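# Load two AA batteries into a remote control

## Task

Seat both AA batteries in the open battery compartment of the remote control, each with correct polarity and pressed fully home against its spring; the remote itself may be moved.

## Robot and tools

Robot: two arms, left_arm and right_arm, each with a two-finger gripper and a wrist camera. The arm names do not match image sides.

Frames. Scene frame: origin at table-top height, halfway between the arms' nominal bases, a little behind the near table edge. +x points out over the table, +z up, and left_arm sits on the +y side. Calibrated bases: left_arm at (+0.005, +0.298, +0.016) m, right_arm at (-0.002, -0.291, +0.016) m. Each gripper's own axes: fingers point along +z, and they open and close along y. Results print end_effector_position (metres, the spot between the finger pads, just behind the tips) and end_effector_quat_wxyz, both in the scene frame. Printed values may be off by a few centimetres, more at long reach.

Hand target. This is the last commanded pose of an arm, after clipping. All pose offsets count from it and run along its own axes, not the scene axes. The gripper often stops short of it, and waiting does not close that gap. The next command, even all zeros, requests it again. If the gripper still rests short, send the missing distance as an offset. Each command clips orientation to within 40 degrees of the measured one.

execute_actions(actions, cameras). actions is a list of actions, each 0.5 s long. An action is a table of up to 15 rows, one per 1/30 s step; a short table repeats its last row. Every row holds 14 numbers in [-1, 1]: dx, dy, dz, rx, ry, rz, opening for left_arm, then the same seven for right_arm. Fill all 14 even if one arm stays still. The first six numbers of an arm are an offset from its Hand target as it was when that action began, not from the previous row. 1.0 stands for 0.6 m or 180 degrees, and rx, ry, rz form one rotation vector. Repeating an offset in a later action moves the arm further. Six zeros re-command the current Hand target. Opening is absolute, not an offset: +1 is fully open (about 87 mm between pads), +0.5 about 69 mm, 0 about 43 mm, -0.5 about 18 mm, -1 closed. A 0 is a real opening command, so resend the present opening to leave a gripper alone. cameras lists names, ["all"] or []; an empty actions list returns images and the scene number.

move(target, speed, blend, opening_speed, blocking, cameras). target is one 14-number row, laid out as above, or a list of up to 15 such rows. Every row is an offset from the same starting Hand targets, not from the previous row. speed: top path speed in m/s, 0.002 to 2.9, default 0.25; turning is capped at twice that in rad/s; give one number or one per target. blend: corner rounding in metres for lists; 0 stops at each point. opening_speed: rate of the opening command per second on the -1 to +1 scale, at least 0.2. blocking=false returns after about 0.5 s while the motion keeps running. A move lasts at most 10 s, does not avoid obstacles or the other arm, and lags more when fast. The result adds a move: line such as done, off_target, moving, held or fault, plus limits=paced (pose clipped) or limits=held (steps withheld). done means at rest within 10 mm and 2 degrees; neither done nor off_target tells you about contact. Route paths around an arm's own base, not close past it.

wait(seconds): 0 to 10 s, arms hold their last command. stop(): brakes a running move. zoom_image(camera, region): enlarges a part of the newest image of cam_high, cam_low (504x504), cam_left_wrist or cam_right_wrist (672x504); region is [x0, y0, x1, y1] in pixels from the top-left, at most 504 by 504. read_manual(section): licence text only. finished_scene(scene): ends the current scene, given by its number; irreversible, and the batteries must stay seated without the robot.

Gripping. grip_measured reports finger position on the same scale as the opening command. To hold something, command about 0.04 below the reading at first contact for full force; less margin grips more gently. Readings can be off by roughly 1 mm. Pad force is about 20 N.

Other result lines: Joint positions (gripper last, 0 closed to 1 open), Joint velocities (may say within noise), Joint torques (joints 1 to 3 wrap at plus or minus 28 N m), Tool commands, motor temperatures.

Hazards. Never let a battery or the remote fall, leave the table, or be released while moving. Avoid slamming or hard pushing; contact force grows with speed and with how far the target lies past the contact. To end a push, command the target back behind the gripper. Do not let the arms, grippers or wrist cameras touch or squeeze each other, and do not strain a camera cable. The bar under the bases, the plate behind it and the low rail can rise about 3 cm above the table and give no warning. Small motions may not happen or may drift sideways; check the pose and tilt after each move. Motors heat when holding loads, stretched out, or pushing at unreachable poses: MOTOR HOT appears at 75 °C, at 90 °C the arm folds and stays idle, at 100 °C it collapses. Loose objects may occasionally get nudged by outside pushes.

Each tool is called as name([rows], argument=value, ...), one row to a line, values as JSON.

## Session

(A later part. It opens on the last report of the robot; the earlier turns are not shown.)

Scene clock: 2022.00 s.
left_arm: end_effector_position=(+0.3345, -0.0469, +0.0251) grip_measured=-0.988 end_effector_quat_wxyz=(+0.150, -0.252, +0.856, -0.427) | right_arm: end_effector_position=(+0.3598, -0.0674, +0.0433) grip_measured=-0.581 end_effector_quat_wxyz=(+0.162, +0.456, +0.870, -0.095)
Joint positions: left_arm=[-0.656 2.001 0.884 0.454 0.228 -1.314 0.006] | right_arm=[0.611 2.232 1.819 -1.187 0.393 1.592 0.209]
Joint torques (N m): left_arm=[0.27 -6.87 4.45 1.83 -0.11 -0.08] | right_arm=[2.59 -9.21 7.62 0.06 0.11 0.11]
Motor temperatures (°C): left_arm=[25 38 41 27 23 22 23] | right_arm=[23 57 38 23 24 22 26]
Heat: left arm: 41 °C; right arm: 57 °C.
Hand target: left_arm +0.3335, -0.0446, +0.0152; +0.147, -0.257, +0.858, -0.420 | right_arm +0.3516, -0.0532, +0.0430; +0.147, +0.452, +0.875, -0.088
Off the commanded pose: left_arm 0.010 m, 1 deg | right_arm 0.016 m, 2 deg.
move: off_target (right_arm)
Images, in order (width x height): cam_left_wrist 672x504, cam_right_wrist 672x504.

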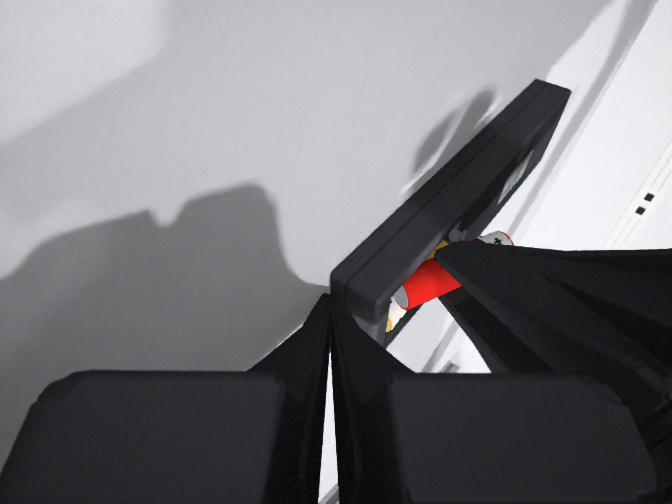

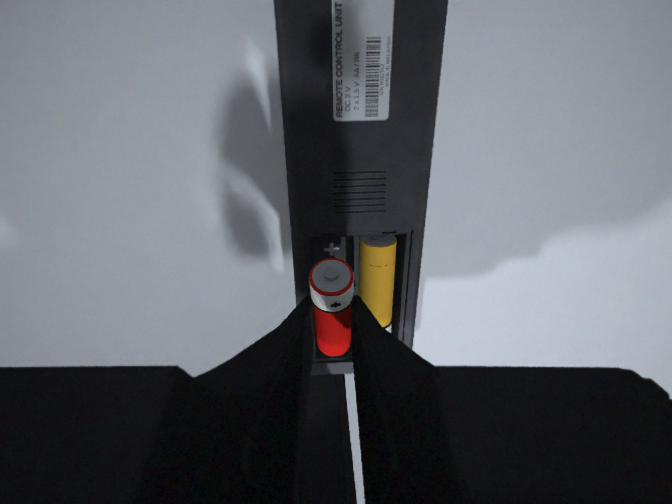

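move([
  [0,0,0,0,0,0,-1,0.012,0.001,0.012,0,0.04,0,-0.85],
  [0,0,0,0,0,0,-1,0.016,0.001,0.04,0,0.09,0,-1],
], speed=0.04, cameras=["cam_right_wrist","cam_left_wrist"])

zoom_image(camera="cam_right_wrist", region=[230, 180, 450, 400])

Scene clock: 2033.07 s.
left_arm: end_effector_position=(+0.3345, -0.0469, +0.0252) grip_measured=-0.988 end_effector_quat_wxyz=(+0.150, -0.252, +0.856, -0.427) | right_arm: end_effector_position=(+0.3609, -0.0700, +0.0393) grip_measured=-0.581 end_effector_quat_wxyz=(+0.053, +0.468, +0.882, -0.038)
Joint positions: left_arm=[-0.656 2.001 0.884 0.454 0.228 -1.314 0.006] | right_arm=[0.501 2.23 1.807 -1.154 0.148 1.487 0.209]
Joint torques (N m): left_arm=[0.21 -6.89 4.52 1.82 -0.11 -0.07] | right_arm=[1.91 -7.36 2.48 0.75 -0.34 -0.09]
Motor temperatures (°C): left_arm=[25 38 40 28 23 22 23] | right_arm=[23 56 38 23 24 22 26]
Heat: left arm: 40 °C; right arm: 56 °C.
Hand target: left_arm +0.3335, -0.0446, +0.0152; +0.147, -0.257, +0.858, -0.420 | right_arm +0.3513, -0.0524, +0.0173; +0.023, +0.460, +0.887, -0.023
Off the commanded pose: left_arm 0.010 m, 1 deg | right_arm 0.030 m, 4 deg.
move: off_target (right_arm); target 2's new opening was sent with right_arm's hand 0.030 m and 4 deg from that target
Images, in order (width x height): cam_left_wrist 672x504, cam_right_wrist 672x504.

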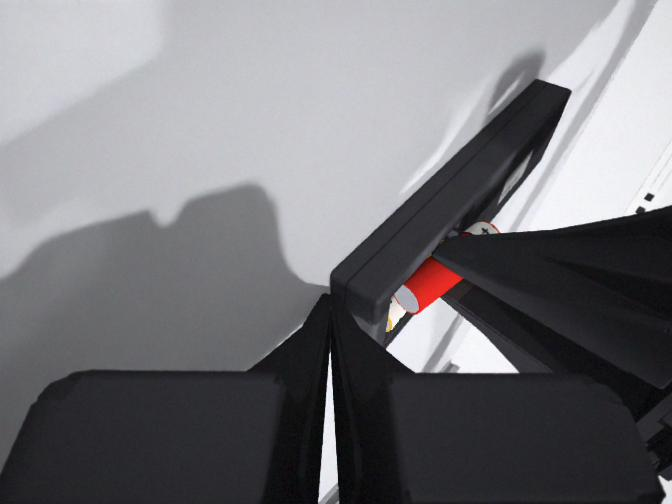

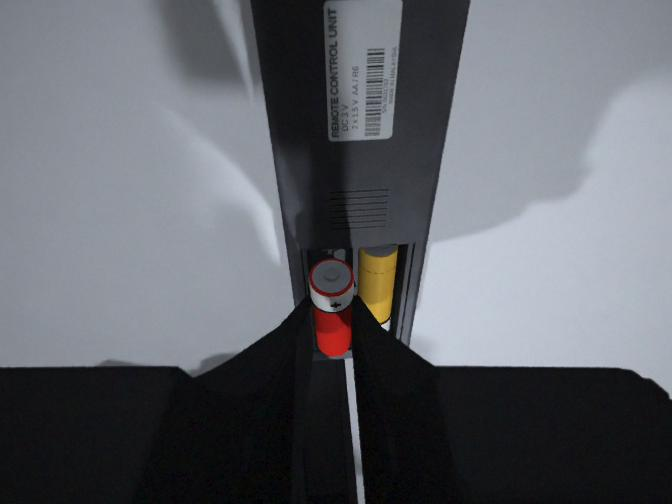

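Scaled by 2.291.

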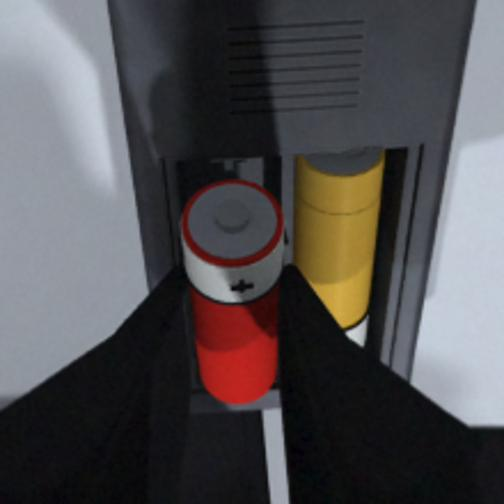

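move([
  [0,0,0,0,0,0,-1,-0.005,0,-0.03,0,-0.1,0,-0.75],
  [0,0,0,0,0,0,-1,0.01,0,0.0,0,-0.1,0,-0.75],
], speed=0.04, cameras=["cam_right_wrist","cam_left_wrist"])

zoom_image(camera="cam_right_wrist", region=[230, 180, 450, 400])

Scene clock: 2045.97 s.
left_arm: end_effector_position=(+0.3345, -0.0469, +0.0252) grip_measured=-0.988 end_effector_quat_wxyz=(+0.150, -0.252, +0.856, -0.427) | right_arm: end_effector_position=(+0.3590, -0.0671, +0.0414) grip_measured=-0.581 end_effector_quat_wxyz=(+0.188, +0.453, +0.865, -0.105)
Joint positions: left_arm=[-0.656 2.001 0.884 0.454 0.228 -1.314 0.006] | right_arm=[0.637 2.231 1.803 -1.177 0.45 1.619 0.209]
Joint torques (N m): left_arm=[0.25 -6.84 4.46 1.82 -0.11 -0.07] | right_arm=[2.78 -6.93 3.52 0.6 -0.12 0.09]
Motor temperatures (°C): left_arm=[25 38 39 29 23 22 23] | right_arm=[23 55 37 23 24 22 26]
Heat: left arm: 39 °C; right arm: 55 °C.
Hand target: left_arm +0.3335, -0.0446, +0.0152; +0.147, -0.257, +0.858, -0.420 | right_arm +0.3478, -0.0476, +0.0168; +0.161, +0.451, +0.873, -0.095
Off the commanded pose: left_arm 0.010 m, 1 deg | right_arm 0.033 m, 3 deg.
move: off_target (right_arm)
Images, in order (width x height): cam_left_wrist 672x504, cam_right_wrist 672x504.

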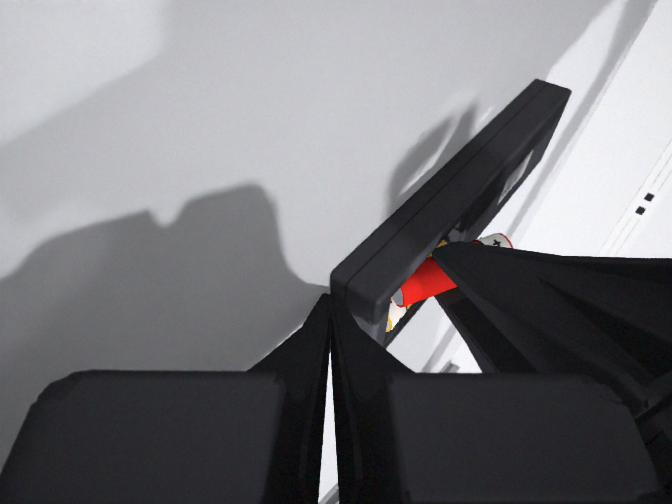

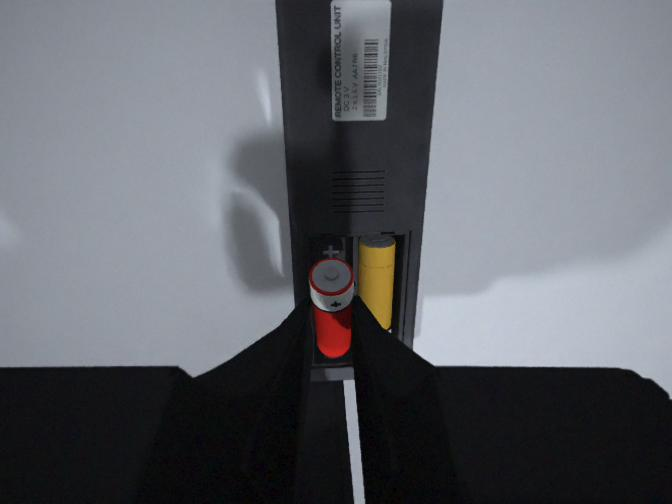

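Scaled by 2.291.

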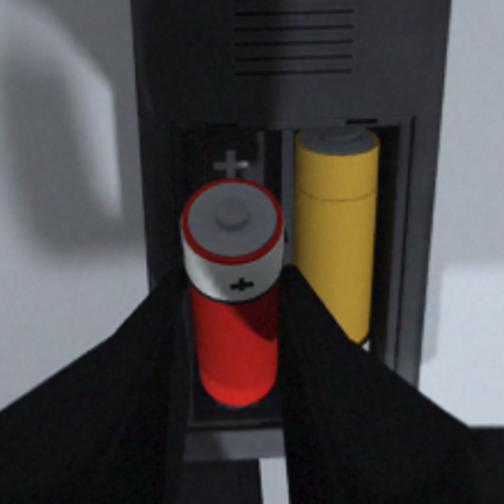

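move([
  [0,0,0,0,0,0,-1,0,0,0,0,0,0,-0.4],
  [0,0,0,0,0,0,-1,-0.045,0,-0.10,0,0.0,0,-0.4],
  [0,0,0,0,0,0,-1,-0.05,0,-0.1,0,0.1,0,-0.4],
], speed=0.06, opening_speed=0.6, cameras=["cam_right_wrist","cam_left_wrist"])

zoom_image(camera="cam_right_wrist", region=[230, 150, 450, 350])

Scene clock: 2060.90 s.
left_arm: end_effector_position=(+0.3345, -0.0469, +0.0252) grip_measured=-0.988 end_effector_quat_wxyz=(+0.150, -0.252, +0.856, -0.427) | right_arm: end_effector_position=(+0.3438, -0.0588, +0.0756) grip_measured=-0.400 end_effector_quat_wxyz=(+0.018, +0.461, +0.886, -0.047)
Joint positions: left_arm=[-0.656 2.001 0.884 0.454 0.228 -1.314 0.006] | right_arm=[0.524 2.235 1.952 -1.35 0.098 1.498 0.3]
Joint torques (N m): left_arm=[0.24 -6.82 4.51 1.83 -0.11 -0.07] | right_arm=[0.02 -10.3 8.64 0.26 0.12 -0.15]
Motor temperatures (°C): left_arm=[25 38 38 30 23 22 23] | right_arm=[23 55 37 23 24 22 25]
Heat: left arm: 38 °C; right arm: 55 °C.
Hand target: left_arm +0.3335, -0.0446, +0.0152; +0.147, -0.257, +0.858, -0.420 | right_arm +0.3523, -0.0516, +0.0837; +0.023, +0.461, +0.887, -0.023
Off the commanded pose: left_arm 0.010 m, 1 deg | right_arm 0.014 m, 3 deg.
move: off_target (right_arm)
Images, in order (width x height): cam_left_wrist 672x504, cam_right_wrist 672x504.

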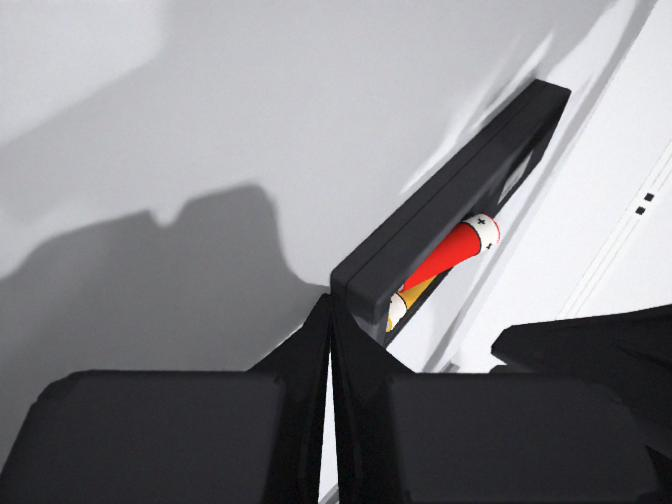

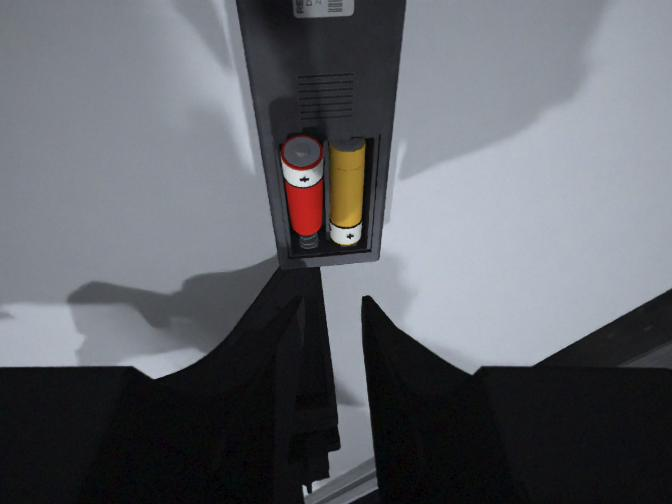

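Scaled by 2.291.

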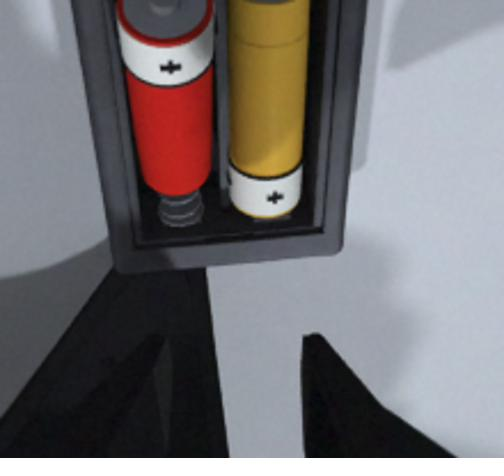

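move([
  [0,0,0,0,0,0,-1,-0.048,0.003,0.03,0,0.02,0,-0.42],
], speed=0.06, cameras=["cam_right_wrist"])

zoom_image(camera="cam_right_wrist", region=[230, 180, 450, 380])

Scene clock: 2074.77 s.
left_arm: end_effector_position=(+0.3345, -0.0469, +0.0252) grip_measured=-0.988 end_effector_quat_wxyz=(+0.150, -0.252, +0.856, -0.427) | right_arm: end_effector_position=(+0.3653, -0.0814, +0.0662) grip_measured=-0.420 end_effector_quat_wxyz=(-0.006, +0.464, +0.885, -0.024)
Joint positions: left_arm=[-0.656 2.001 0.884 0.454 0.228 -1.314 0.006] | right_arm=[0.428 2.26 1.952 -1.307 0.037 1.405 0.29]
Joint torques (N m): left_arm=[0.25 -6.82 4.53 1.81 -0.11 -0.08] | right_arm=[0.34 -9.58 7.62 0.28 0.09 -0.21]
Motor temperatures (°C): left_arm=[25 38 38 30 23 22 23] | right_arm=[23 56 39 23 24 22 25]
Heat: left arm: 38 °C; right arm: 56 °C.
Hand target: left_arm +0.3335, -0.0446, +0.0152; +0.147, -0.257, +0.858, -0.420 | right_arm +0.3707, -0.0752, +0.0674; -0.005, +0.461, +0.887, -0.009
Off the commanded pose: left_arm 0.010 m, 1 deg | right_arm 0.008 m, 2 deg.
move: done
Images, in order (width x height): cam_right_wrist 672x504.

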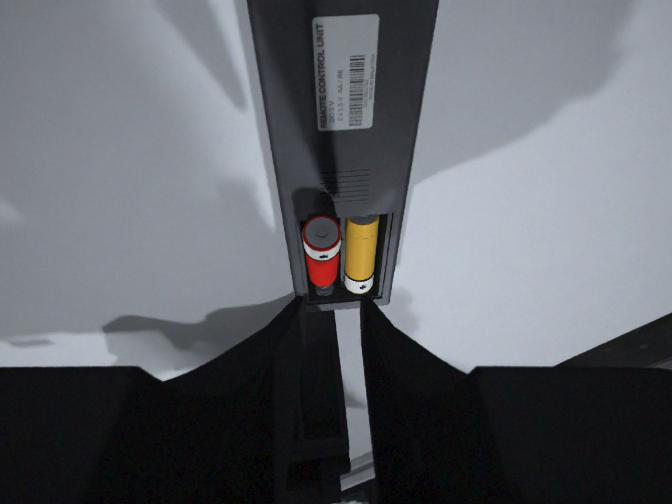

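Scaled by 2.291.

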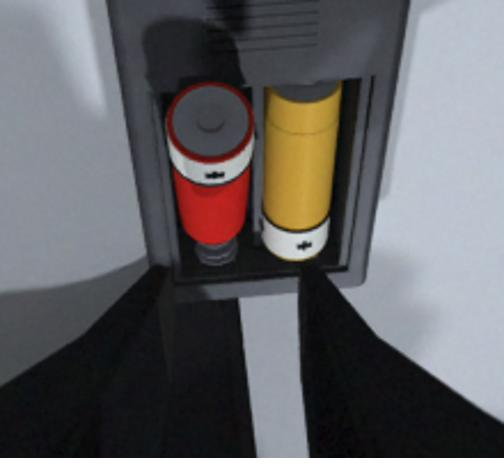

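move([
  [0,0,0,0,0,0,-1,0.007,0.0,0.03,0,0,0,-0.42],
], speed=0.06, cameras=["cam_right_wrist"])

zoom_image(camera="cam_right_wrist", region=[230, 180, 450, 380])

Scene clock: 2085.20 s.
left_arm: end_effector_position=(+0.3345, -0.0469, +0.0252) grip_measured=-0.988 end_effector_quat_wxyz=(+0.150, -0.252, +0.856, -0.427) | right_arm: end_effector_position=(+0.3704, -0.0786, +0.0548) grip_measured=-0.420 end_effector_quat_wxyz=(+0.002, +0.465, +0.885, -0.013)
Joint positions: left_arm=[-0.656 2.001 0.884 0.454 0.228 -1.314 0.006] | right_arm=[0.428 2.262 1.911 -1.239 0.036 1.405 0.29]
Joint torques (N m): left_arm=[0.24 -6.86 4.48 1.82 -0.12 -0.08] | right_arm=[1.14 -9.48 5.24 0.38 0.09 -0.08]
Motor temperatures (°C): left_arm=[25 38 37 31 23 22 23] | right_arm=[23 55 39 23 24 22 25]
Heat: left arm: 38 °C; right arm: 55 °C.
Hand target: left_arm +0.3335, -0.0446, +0.0152; +0.147, -0.257, +0.858, -0.420 | right_arm +0.3680, -0.0719, +0.0495; -0.005, +0.461, +0.887, -0.008
Off the commanded pose: left_arm 0.010 m, 1 deg | right_arm 0.009 m, 1 deg.
move: done
Images, in order (width x height): cam_right_wrist 672x504.

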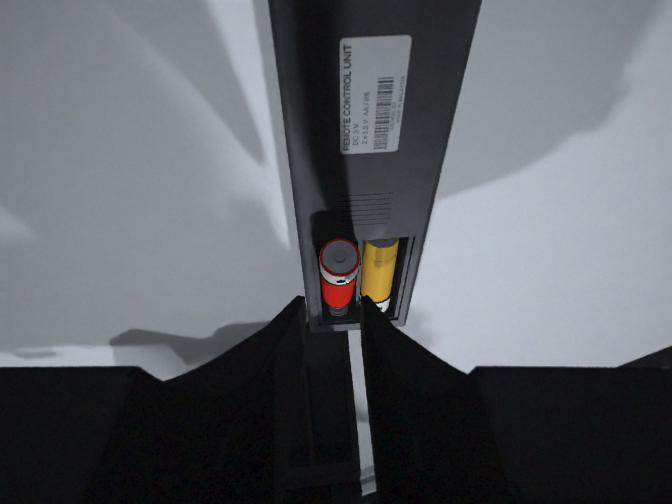

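Scaled by 2.291.

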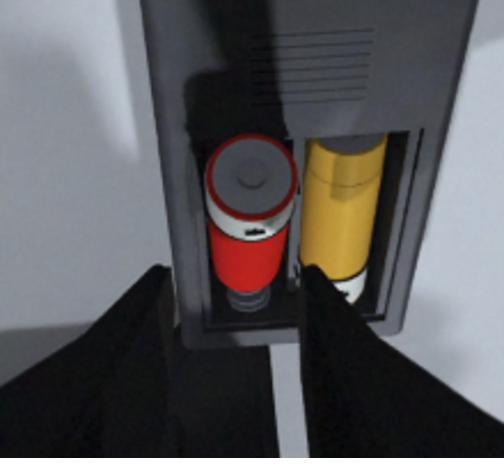

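move([
  [0,0,0,0,0,0,-1,0.013,-0.006,0.025,0,0,0,-0.42],
  [0,0,0,0,0,0,-1,0.013,-0.006,0.025,0,0,0,-0.75],
], speed=0.05, opening_speed=0.6, cameras=["cam_right_wrist"])

zoom_image(camera="cam_right_wrist", region=[230, 180, 450, 380])

Scene clock: 2094.47 s.
left_arm: end_effector_position=(+0.3345, -0.0469, +0.0252) grip_measured=-0.988 end_effector_quat_wxyz=(+0.150, -0.252, +0.856, -0.427) | right_arm: end_effector_position=(+0.3639, -0.0742, +0.0393) grip_measured=-0.597 end_effector_quat_wxyz=(-0.001, +0.460, +0.888, -0.014)
Joint positions: left_arm=[-0.656 2.001 0.884 0.454 0.228 -1.314 0.006] | right_arm=[0.441 2.262 1.847 -1.181 0.032 1.409 0.201]
Joint torques (N m): left_arm=[0.24 -6.83 4.53 1.82 -0.11 -0.07] | right_arm=[1.39 -10.26 3.81 0.42 0.12 0.05]
Motor temperatures (°C): left_arm=[25 38 37 31 23 22 23] | right_arm=[23 55 39 23 24 22 25]
Heat: left arm: 38 °C; right arm: 55 °C.
Hand target: left_arm +0.3335, -0.0446, +0.0152; +0.147, -0.257, +0.858, -0.420 | right_arm +0.3601, -0.0677, +0.0345; -0.005, +0.461, +0.887, -0.009
Off the commanded pose: left_arm 0.010 m, 1 deg | right_arm 0.009 m, 1 deg.
move: done
Images, in order (width x height): cam_right_wrist 672x504.

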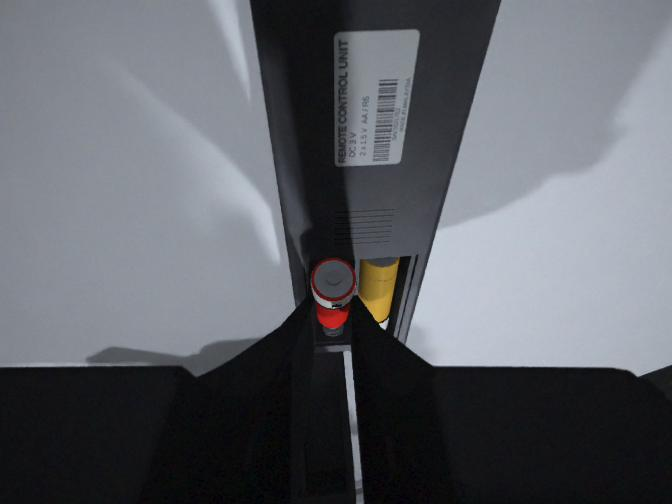

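Scaled by 2.291.

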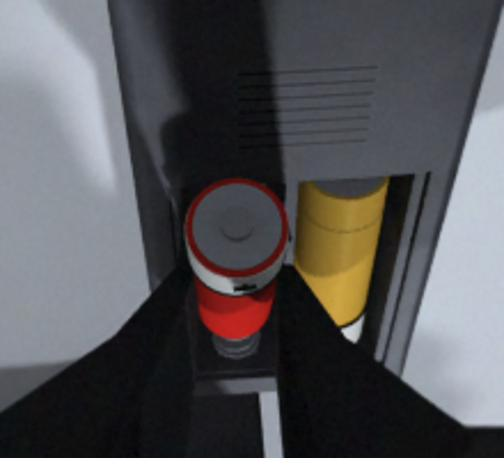

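Same as yellow. Push, level.

move([
  [0,0,0,0,0,0,-1,0.03,0,0,0,0,0,-0.78],
  [0,0,0,0,0,0,-1,0.055,0,-0.002,0,0,0,-0.78],
], speed=0.04, cameras=["cam_right_wrist"])

zoom_image(camera="cam_right_wrist", region=[230, 180, 450, 380])

Scene clock: 2102.37 s.
left_arm: end_effector_position=(+0.3342, -0.0463, +0.0249) grip_measured=-0.988 end_effector_quat_wxyz=(+0.148, -0.252, +0.856, -0.427) | right_arm: end_effector_position=(+0.3602, -0.0678, +0.0398) grip_measured=-0.597 end_effector_quat_wxyz=(+0.024, +0.471, +0.881, -0.027)
Joint positions: left_arm=[-0.654 2.001 0.883 0.454 0.233 -1.314 0.006] | right_arm=[0.481 2.246 1.83 -1.173 0.088 1.473 0.201]
Joint torques (N m): left_arm=[0.03 -6.83 4.63 1.82 -0.17 -0.07] | right_arm=[4.63 -10.18 3.38 0.36 -0.4 0.14]
Motor temperatures (°C): left_arm=[25 38 37 31 23 22 23] | right_arm=[23 55 38 23 24 22 25]
Heat: left arm: 38 °C; right arm: 55 °C.
Hand target: left_arm +0.3335, -0.0447, +0.0153; +0.147, -0.257, +0.858, -0.420 | right_arm +0.3413, -0.0408, +0.0358; -0.005, +0.461, +0.887, -0.009
Off the commanded pose: left_arm 0.010 m, 1 deg | right_arm 0.033 m, 4 deg.
move: off_target (right_arm)
Images, in order (width x height): cam_right_wrist 672x504.

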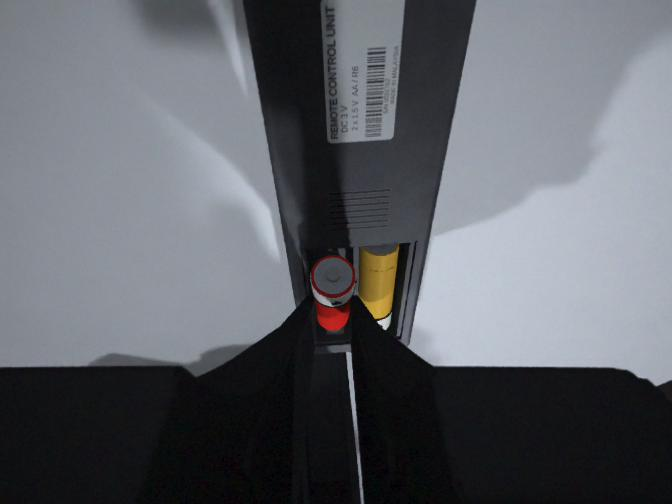

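Scaled by 2.291.

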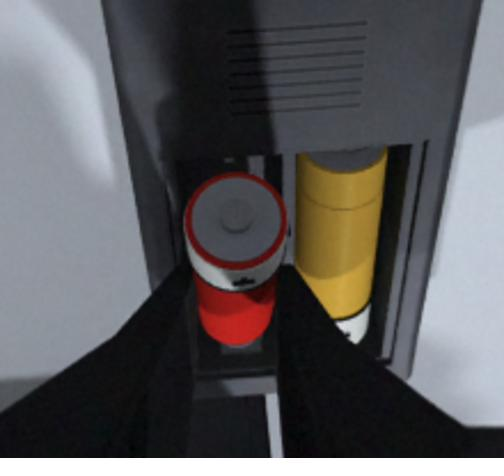

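move([
  [0,0,0,0,0,0,-1,0.008,0,0.01,0,0.04,0,-0.85],
  [0,0,0,0,0,0,-1,0.01,0,0.03,0,0.08,0,-1],
], speed=0.04, cameras=["cam_right_wrist","cam_left_wrist"])

zoom_image(camera="cam_right_wrist", region=[230, 180, 450, 380])

Scene clock: 2113.20 s.
left_arm: end_effector_position=(+0.3342, -0.0463, +0.0249) grip_measured=-0.988 end_effector_quat_wxyz=(+0.148, -0.252, +0.856, -0.427) | right_arm: end_effector_position=(+0.3602, -0.0690, +0.0389) grip_measured=-0.597 end_effector_quat_wxyz=(-0.053, +0.478, +0.876, +0.030)
Joint positions: left_arm=[-0.654 2.001 0.883 0.454 0.233 -1.314 0.006] | right_arm=[0.401 2.246 1.794 -1.136 -0.102 1.409 0.201]
Joint torques (N m): left_arm=[0.03 -6.84 4.63 1.82 -0.16 -0.08] | right_arm=[4.1 -5.98 3.17 0.51 -1.01 -0.11]
Motor temperatures (°C): left_arm=[25 38 36 32 23 22 23] | right_arm=[23 56 37 23 25 22 25]
Heat: left arm: 38 °C; right arm: 56 °C.
Hand target: left_arm +0.3335, -0.0447, +0.0153; +0.147, -0.257, +0.858, -0.420 | right_arm +0.3375, -0.0359, +0.0178; -0.116, +0.458, +0.880, +0.049
Off the commanded pose: left_arm 0.010 m, 1 deg | right_arm 0.045 m, 8 deg.
move: off_target (right_arm); target 2's new opening was sent with right_arm's hand 0.045 m and 8 deg from that target
Images, in order (width x height): cam_left_wrist 672x504, cam_right_wrist 672x504.

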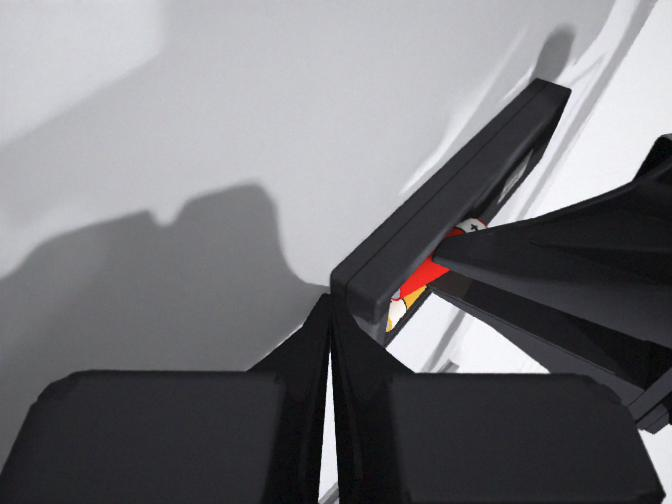

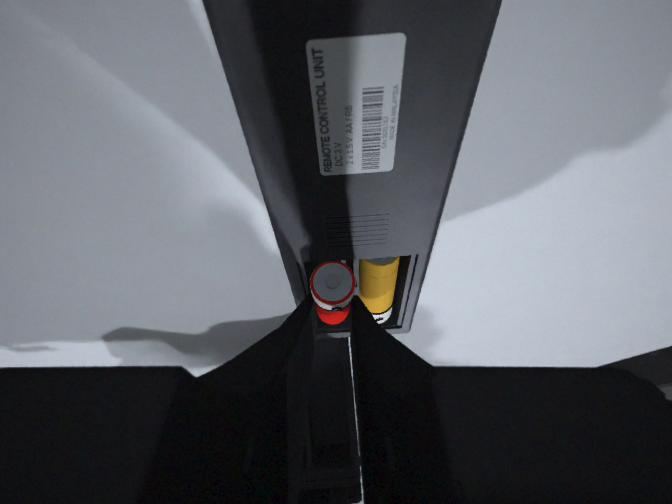

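Scaled by 2.291.

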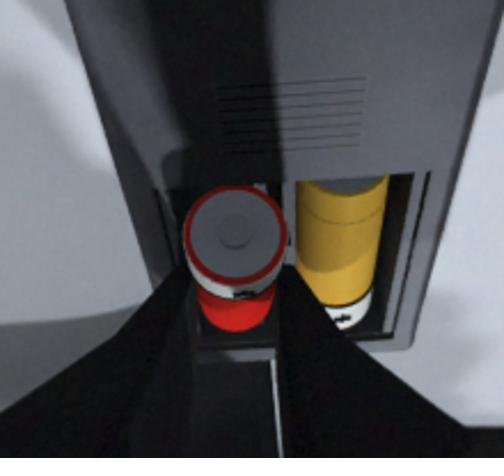

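move([
  [0,0,0,0,0,0,-1,0,0,0.01,0,0,0,-0.4],
  [0,0,0,0,0,0,-1,-0.035,0,-0.09,0,-0.04,0,-0.4],
  [0,0,0,0,0,0,-1,-0.045,0,-0.13,0,-0.08,0,-0.85],
], speed=0.06, cameras=["cam_right_wrist","cam_left_wrist"])

zoom_image(camera="cam_right_wrist", region=[230, 130, 450, 330])

zoom_image(camera="cam_left_wrist", region=[330, 180, 530, 350])

Scene clock: 2123.87 s.
left_arm: end_effector_position=(+0.3345, -0.0459, +0.0249) grip_measured=-0.988 end_effector_quat_wxyz=(+0.148, -0.252, +0.855, -0.427) | right_arm: end_effector_position=(+0.3589, -0.0755, +0.0715) grip_measured=-0.850 end_effector_quat_wxyz=(-0.024, +0.459, +0.888, -0.018)
Joint positions: left_arm=[-0.652 2.001 0.883 0.454 0.234 -1.315 0.006] | right_arm=[0.432 2.262 1.969 -1.336 0.001 1.396 0.075]
Joint torques (N m): left_arm=[-0.09 -6.87 4.66 1.82 -0.18 -0.07] | right_arm=[1.05 -11.69 9.26 0 0.4 0.06]
Motor temperatures (°C): left_arm=[25 38 36 32 23 22 23] | right_arm=[23 55 37 23 25 22 25]
Heat: left arm: 38 °C; right arm: 55 °C.
Hand target: left_arm +0.3335, -0.0447, +0.0153; +0.147, -0.257, +0.858, -0.420 | right_arm +0.3648, -0.0725, +0.0866; -0.005, +0.461, +0.887, -0.009
Off the commanded pose: left_arm 0.010 m, 1 deg | right_arm 0.017 m, 2 deg.
move: off_target (right_arm); target 3's new opening was sent with right_arm's hand 0.016 m and 2 deg from that target
Images, in order (width x height): cam_left_wrist 672x504, cam_right_wrist 672x504.

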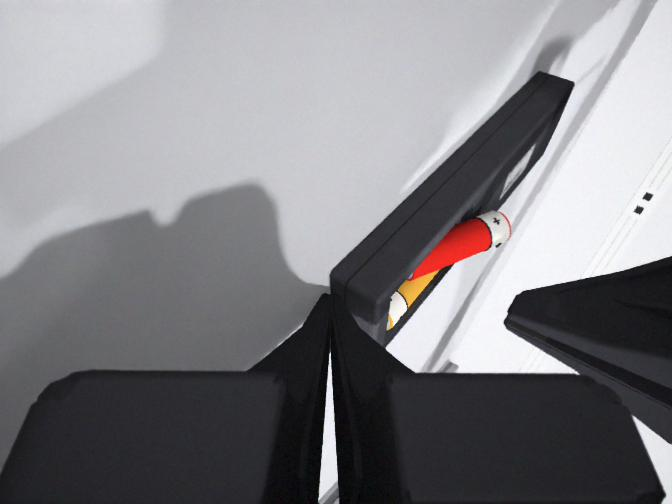

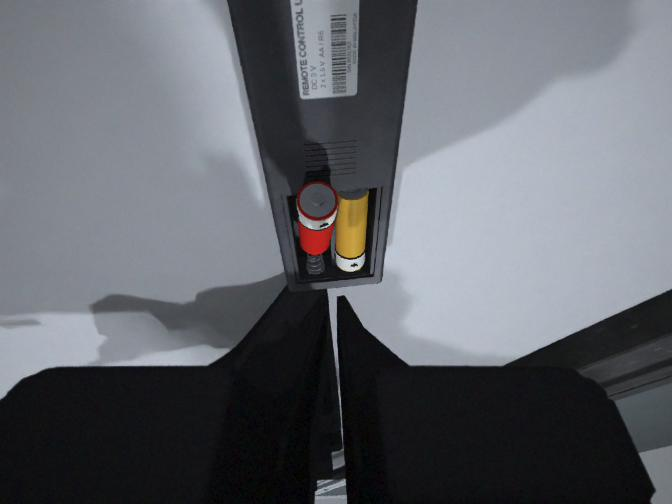

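Scaled by 2.291.

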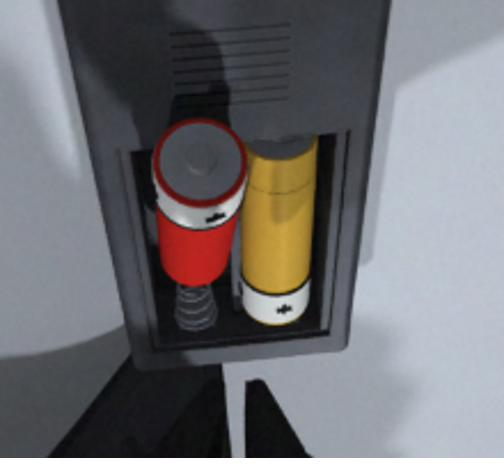

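Scaled by 2.520.

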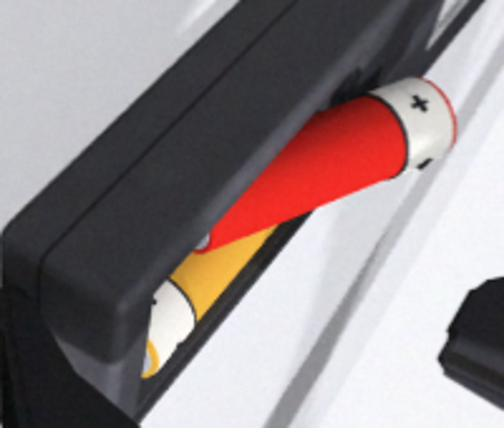

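move([
  [0,0,0,0,0,0,-1,0.014,0.001,0.05,0,0,0,-0.42],
], speed=0.06, cameras=["cam_right_wrist"])

zoom_image(camera="cam_right_wrist", region=[230, 180, 450, 380])

Scene clock: 2139.33 s.
left_arm: end_effector_position=(+0.3345, -0.0459, +0.0249) grip_measured=-0.988 end_effector_quat_wxyz=(+0.148, -0.252, +0.855, -0.427) | right_arm: end_effector_position=(+0.3578, -0.0669, +0.0544) grip_measured=-0.420 end_effector_quat_wxyz=(-0.019, +0.458, +0.889, -0.012)
Joint positions: left_arm=[-0.652 2.001 0.883 0.454 0.234 -1.315 0.006] | right_arm=[0.451 2.262 1.902 -1.252 0.001 1.414 0.29]
Joint torques (N m): left_arm=[-0.13 -6.84 4.62 1.82 -0.18 -0.07] | right_arm=[0.98 -11.22 5.16 0.29 0.4 0.07]
Motor temperatures (°C): left_arm=[25 38 35 32 23 22 23] | right_arm=[23 57 40 23 25 22 25]
Heat: left arm: 38 °C; right arm: 57 °C.
Hand target: left_arm +0.3335, -0.0447, +0.0153; +0.147, -0.257, +0.858, -0.420 | right_arm +0.3600, -0.0656, +0.0565; -0.005, +0.461, +0.887, -0.009
Off the commanded pose: left_arm 0.010 m, 1 deg | right_arm 0.003 m, 2 deg.
move: done
Images, in order (width x height): cam_right_wrist 672x504.

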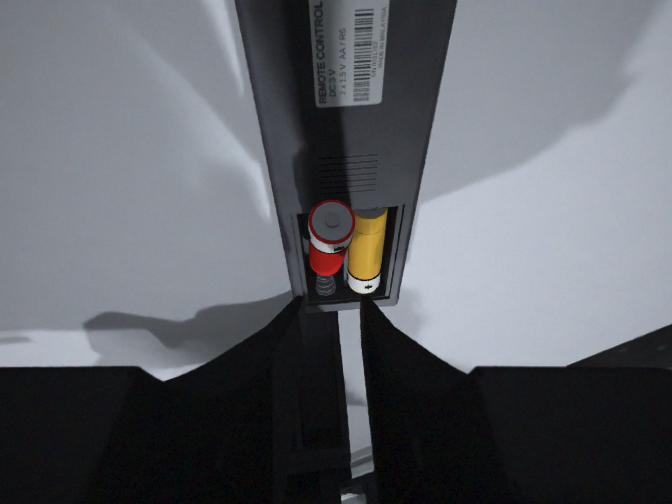

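Scaled by 2.291.

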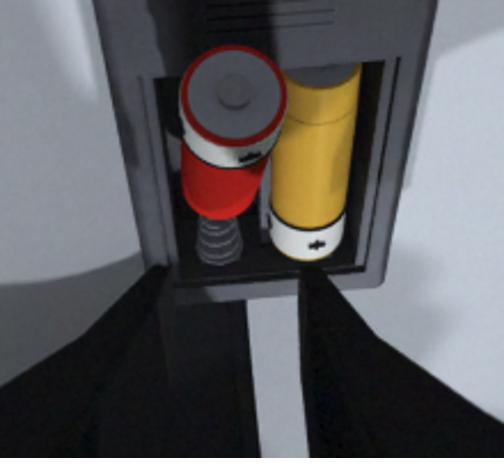

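move([
  [0,0,0,0,0,0,-1,-0.022,0.001,0.0,0,0,0,-0.42],
  [0,0,0,0,0,0,-1,-0.022,0.001,0.022,0,0,0,-0.42],
  [0,0,0,0,0,0,-1,-0.022,0.001,0.022,0,0,0,-0.75],
], speed=0.05, opening_speed=0.6, cameras=["cam_right_wrist"])

zoom_image(camera="cam_right_wrist", region=[230, 180, 450, 380])

move([
  [0,0,0,0,0,0,-1,0.035,0.003,0.004,0,-0.02,0,-0.78],
  [0,0,0,0,0,0,-1,0.06,0.003,0.012,0,-0.02,0,-0.78],
], speed=0.04, cameras=["cam_right_wrist","cam_left_wrist"])

zoom_image(camera="cam_right_wrist", region=[230, 180, 450, 380])

Scene clock: 2155.07 s.
left_arm: end_effector_position=(+0.3345, -0.0459, +0.0249) grip_measured=-0.988 end_effector_quat_wxyz=(+0.148, -0.252, +0.855, -0.427) | right_arm: end_effector_position=(+0.3658, -0.0733, +0.0484) grip_measured=-0.750 end_effector_quat_wxyz=(-0.013, +0.464, +0.886, -0.004)
Joint positions: left_arm=[-0.652 2.001 0.883 0.454 0.234 -1.315 0.006] | right_arm=[0.429 2.262 1.88 -1.211 0.002 1.405 0.125]
Joint torques (N m): left_arm=[-0.09 -6.86 4.63 1.83 -0.18 -0.07] | right_arm=[0.13 -9.8 5.22 0.34 0.4 -0.17]
Motor temperatures (°C): left_arm=[25 38 35 32 23 22 23] | right_arm=[23 58 39 23 25 22 24]
Heat: left arm: 38 °C; right arm: 58 °C.
Hand target: left_arm +0.3335, -0.0447, +0.0153; +0.147, -0.257, +0.858, -0.420 | right_arm +0.3679, -0.0762, +0.0434; -0.005, +0.461, +0.887, -0.008
Off the commanded pose: left_arm 0.010 m, 1 deg | right_arm 0.006 m, 1 deg.
move: done
Images, in order (width x height): cam_right_wrist 672x504.

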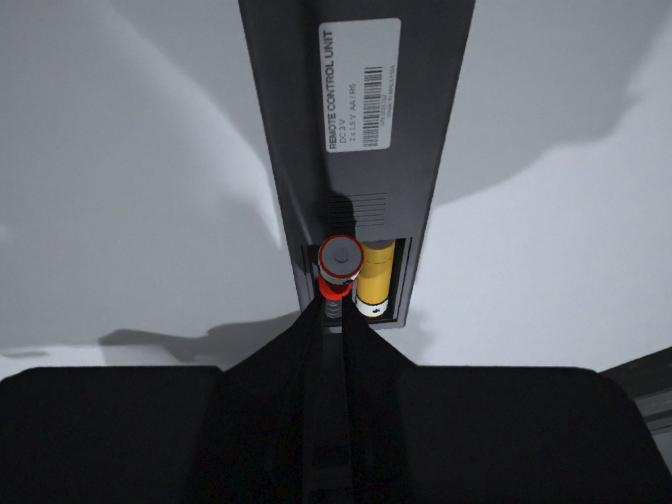

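Scaled by 2.291.

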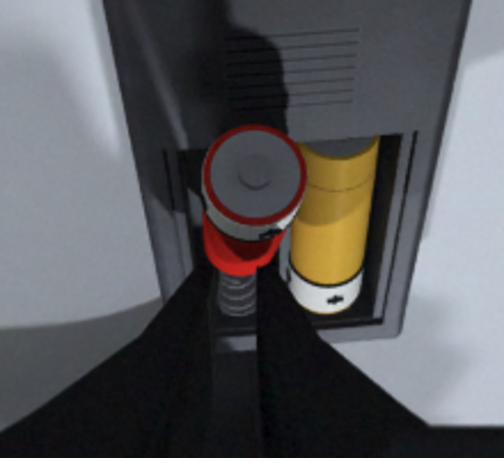

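Scene clock: 2156.87 s.
left_arm: end_effector_position=(+0.3345, -0.0459, +0.0249) grip_measured=-0.988 end_effector_quat_wxyz=(+0.148, -0.252, +0.855, -0.427) | right_arm: end_effector_position=(+0.3481, -0.0512, +0.0362) grip_measured=-0.780 end_effector_quat_wxyz=(+0.014, +0.457, +0.889, -0.030)
Joint positions: left_arm=[-0.652 2.001 0.883 0.454 0.234 -1.315 0.006] | right_arm=[0.523 2.262 1.839 -1.185 0.073 1.485 0.11]
Joint torques (N m): left_arm=[-0.05 -6.79 4.63 1.82 -0.18 -0.07] | right_arm=[1.51 -10.8 4.72 0.38 0.34 0.11]
Motor temperatures (°C): left_arm=[25 38 35 33 23 22 23] | right_arm=[23 58 39 23 25 22 24]
Heat: left arm: 38 °C; right arm: 58 °C.
Hand target: left_arm +0.3335, -0.0447, +0.0153; +0.147, -0.257, +0.858, -0.420 | right_arm +0.3485, -0.0459, +0.0361; +0.023, +0.461, +0.887, -0.023
Off the commanded pose: left_arm 0.010 m, 1 deg | right_arm 0.005 m, 1 deg.
move: done
Images, in order (width x height): cam_left_wrist 672x504, cam_right_wrist 672x504.

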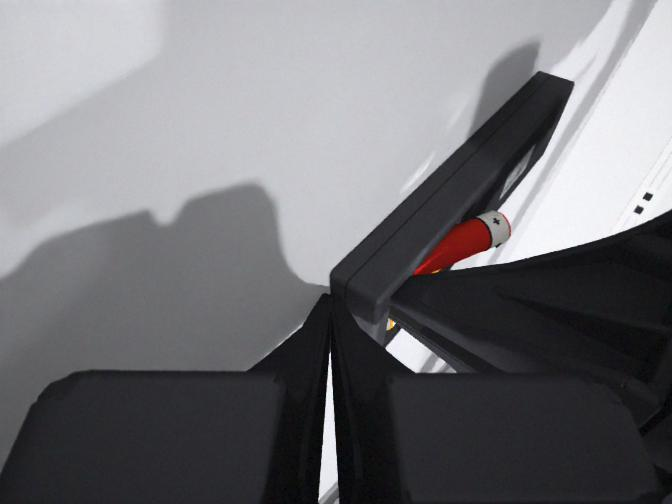

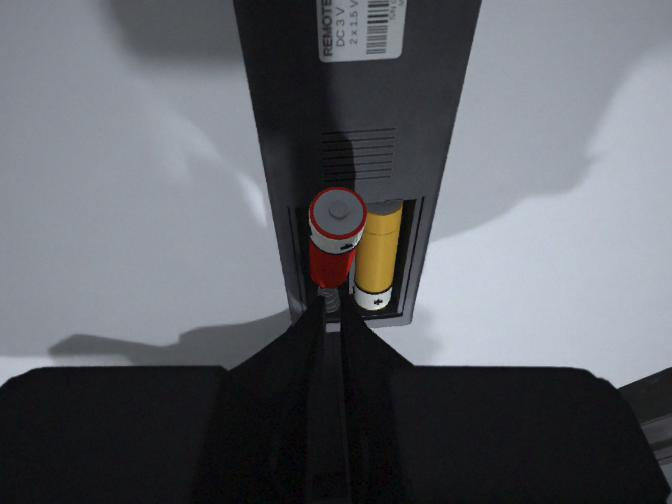

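Scaled by 2.291.

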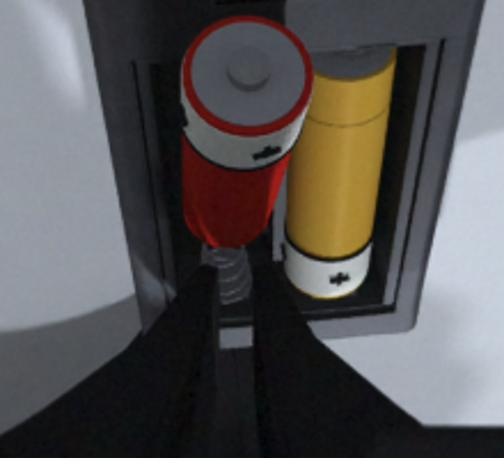

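move([
  [0,0,0,0,0,0,-1,0,0,-0.05,0,0,0,-0.75],
  [0,0,0,0,0,0,-1,-0.02,0.0,-0.06,0,0.02,0,-0.38],
], speed=0.06, cameras=["cam_right_wrist"])

zoom_image(camera="cam_right_wrist", region=[230, 150, 450, 350])

Scene clock: 2168.07 s.
left_arm: end_effector_position=(+0.3345, -0.0459, +0.0249) grip_measured=-0.988 end_effector_quat_wxyz=(+0.148, -0.252, +0.855, -0.427) | right_arm: end_effector_position=(+0.3502, -0.0594, +0.0568) grip_measured=-0.380 end_effector_quat_wxyz=(-0.009, +0.464, +0.885, -0.029)
Joint positions: left_arm=[-0.652 2.001 0.883 0.454 0.234 -1.315 0.006] | right_arm=[0.489 2.262 1.915 -1.283 0.035 1.466 0.31]
Joint torques (N m): left_arm=[-0.16 -6.86 4.6 1.83 -0.19 -0.07] | right_arm=[0.35 -11.55 9.22 0 0.09 -0.17]
Motor temperatures (°C): left_arm=[25 38 35 33 23 22 23] | right_arm=[23 58 38 23 24 22 24]
Heat: left arm: 38 °C; right arm: 58 °C.
Hand target: left_arm +0.3335, -0.0447, +0.0153; +0.147, -0.257, +0.858, -0.420 | right_arm +0.3548, -0.0534, +0.0728; -0.005, +0.461, +0.887, -0.009
Off the commanded pose: left_arm 0.010 m, 1 deg | right_arm 0.018 m, 2 deg.
move: off_target (right_arm); target 2's new opening was sent with right_arm's hand 0.018 m and 2 deg from that target
Images, in order (width x height): cam_right_wrist 672x504.

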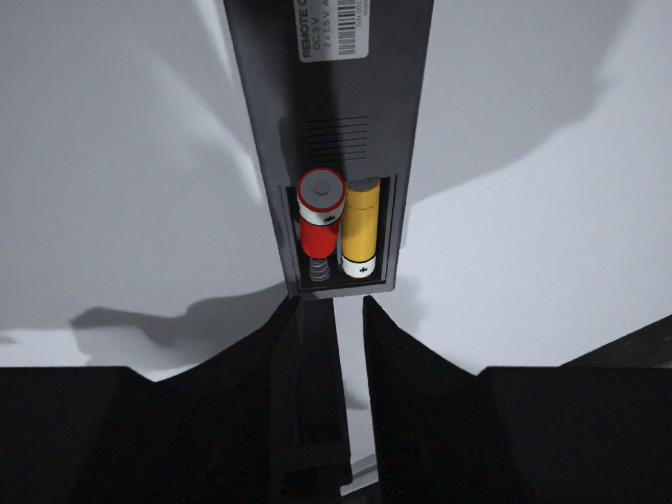

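Scaled by 2.291.

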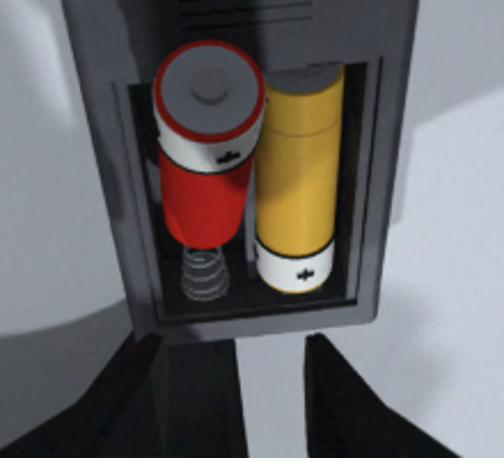

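move([
  [0,0,0,0,0,0,-1,-0.042,-0.001,0.02,0,0,0,-0.38],
  [0,0,0,0,0,0,-1,-0.042,-0.001,0.06,0,0,0,-0.38],
  [0,0,0,0,0,0,-1,-0.042,-0.001,0.06,0,0,0,-0.75],
], speed=0.06, opening_speed=0.6, cameras=["cam_right_wrist"])

zoom_image(camera="cam_right_wrist", region=[230, 180, 450, 380])

Scene clock: 2181.37 s.
left_arm: end_effector_position=(+0.3345, -0.0459, +0.0249) grip_measured=-0.988 end_effector_quat_wxyz=(+0.148, -0.252, +0.855, -0.427) | right_arm: end_effector_position=(+0.3688, -0.0779, +0.0413) grip_measured=-0.595 end_effector_quat_wxyz=(+0.000, +0.465, +0.885, -0.014)
Joint positions: left_arm=[-0.652 2.001 0.883 0.454 0.234 -1.315 0.006] | right_arm=[0.43 2.268 1.867 -1.191 0.035 1.407 0.202]
Joint torques (N m): left_arm=[-0.1 -6.86 4.64 1.83 -0.18 -0.07] | right_arm=[0.36 -9.59 5.26 0.35 0.1 -0.16]
Motor temperatures (°C): left_arm=[25 38 35 33 23 22 23] | right_arm=[23 59 38 23 24 22 24]
Heat: left arm: 38 °C; right arm: 59 °C.
Hand target: left_arm +0.3335, -0.0447, +0.0153; +0.147, -0.257, +0.858, -0.420 | right_arm +0.3681, -0.0747, +0.0367; -0.005, +0.461, +0.887, -0.009
Off the commanded pose: left_arm 0.010 m, 1 deg | right_arm 0.006 m, 1 deg.
move: done
Images, in order (width x height): cam_right_wrist 672x504.

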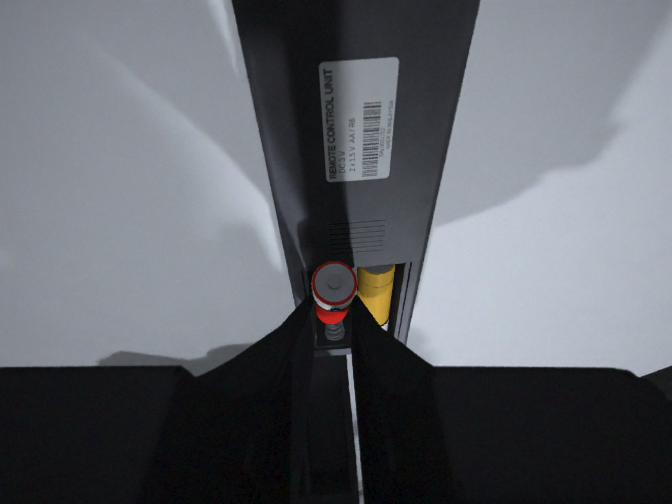

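Scaled by 2.291.

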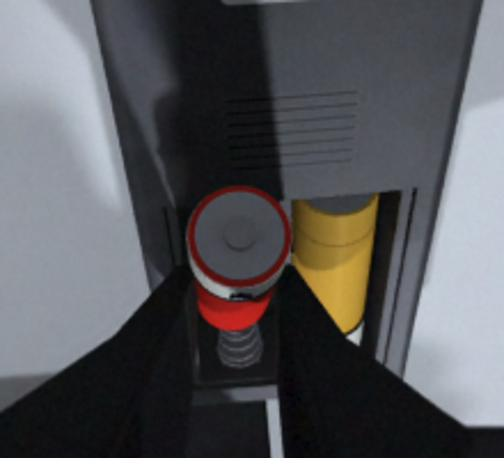

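move([
  [0,0,0,0,0,0,-1,0,0,0,0,0,0,-0.45],
  [0,0,0,0,0,0,-1,-0.014,0,-0.002,0,0,0,-0.45],
  [0,0,0,0,0,0,-1,-0.014,0,-0.002,0,0,0,-0.75],
  [0,0,0,0,0,0,-1,0.03,0.002,0.004,0,-0.01,0,-0.78],
  [0,0,0,0,0,0,-1,0.055,0.002,0.006,0,-0.01,0,-0.78],
], speed=0.05, cameras=["cam_right_wrist"])

zoom_image(camera="cam_right_wrist", region=[230, 180, 450, 380])

Scene clock: 2202.33 s.
left_arm: end_effector_position=(+0.3345, -0.0459, +0.0249) grip_measured=-0.988 end_effector_quat_wxyz=(+0.148, -0.252, +0.855, -0.427) | right_arm: end_effector_position=(+0.3656, -0.0732, +0.0398) grip_measured=-0.583 end_effector_quat_wxyz=(+0.033, +0.470, +0.882, -0.034)
Joint positions: left_arm=[-0.652 2.001 0.883 0.454 0.234 -1.315 0.006] | right_arm=[0.473 2.258 1.852 -1.185 0.109 1.463 0.209]
Joint torques (N m): left_arm=[-0.09 -6.83 4.66 1.81 -0.19 -0.07] | right_arm=[4.44 -9.88 3.37 0.45 -0.3 0.13]
Motor temperatures (°C): left_arm=[25 38 35 33 23 22 23] | right_arm=[23 57 37 23 24 22 25]
Heat: left arm: 38 °C; right arm: 57 °C.
Hand target: left_arm +0.3335, -0.0447, +0.0153; +0.147, -0.257, +0.858, -0.420 | right_arm +0.3501, -0.0471, +0.0331; +0.009, +0.461, +0.887, -0.016
Off the commanded pose: left_arm 0.010 m, 1 deg | right_arm 0.031 m, 4 deg.
move: off_target (right_arm); target 4's new opening was sent with right_arm's hand 0.018 m and 1 deg from that target
Images, in order (width x height): cam_right_wrist 672x504.

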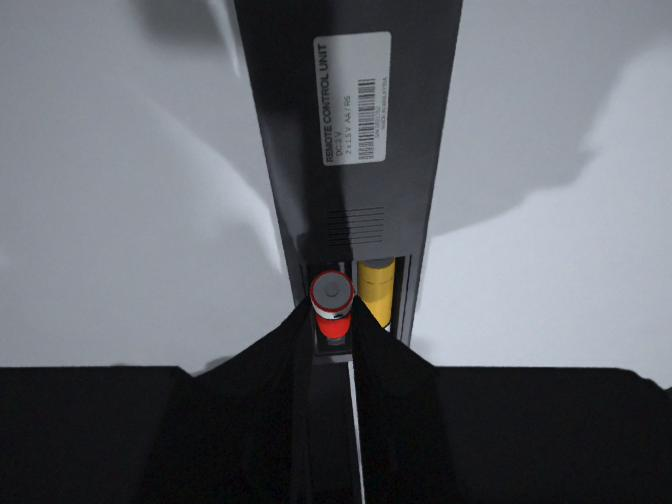

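Scaled by 2.291.

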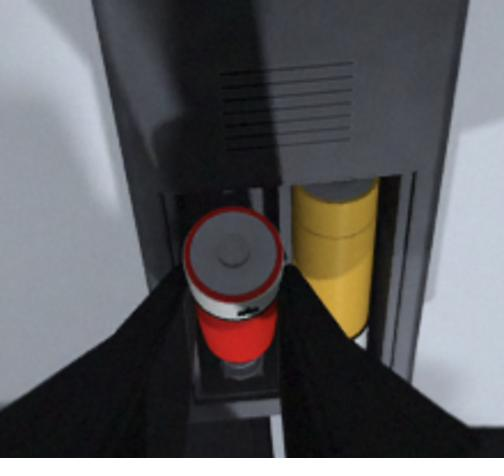

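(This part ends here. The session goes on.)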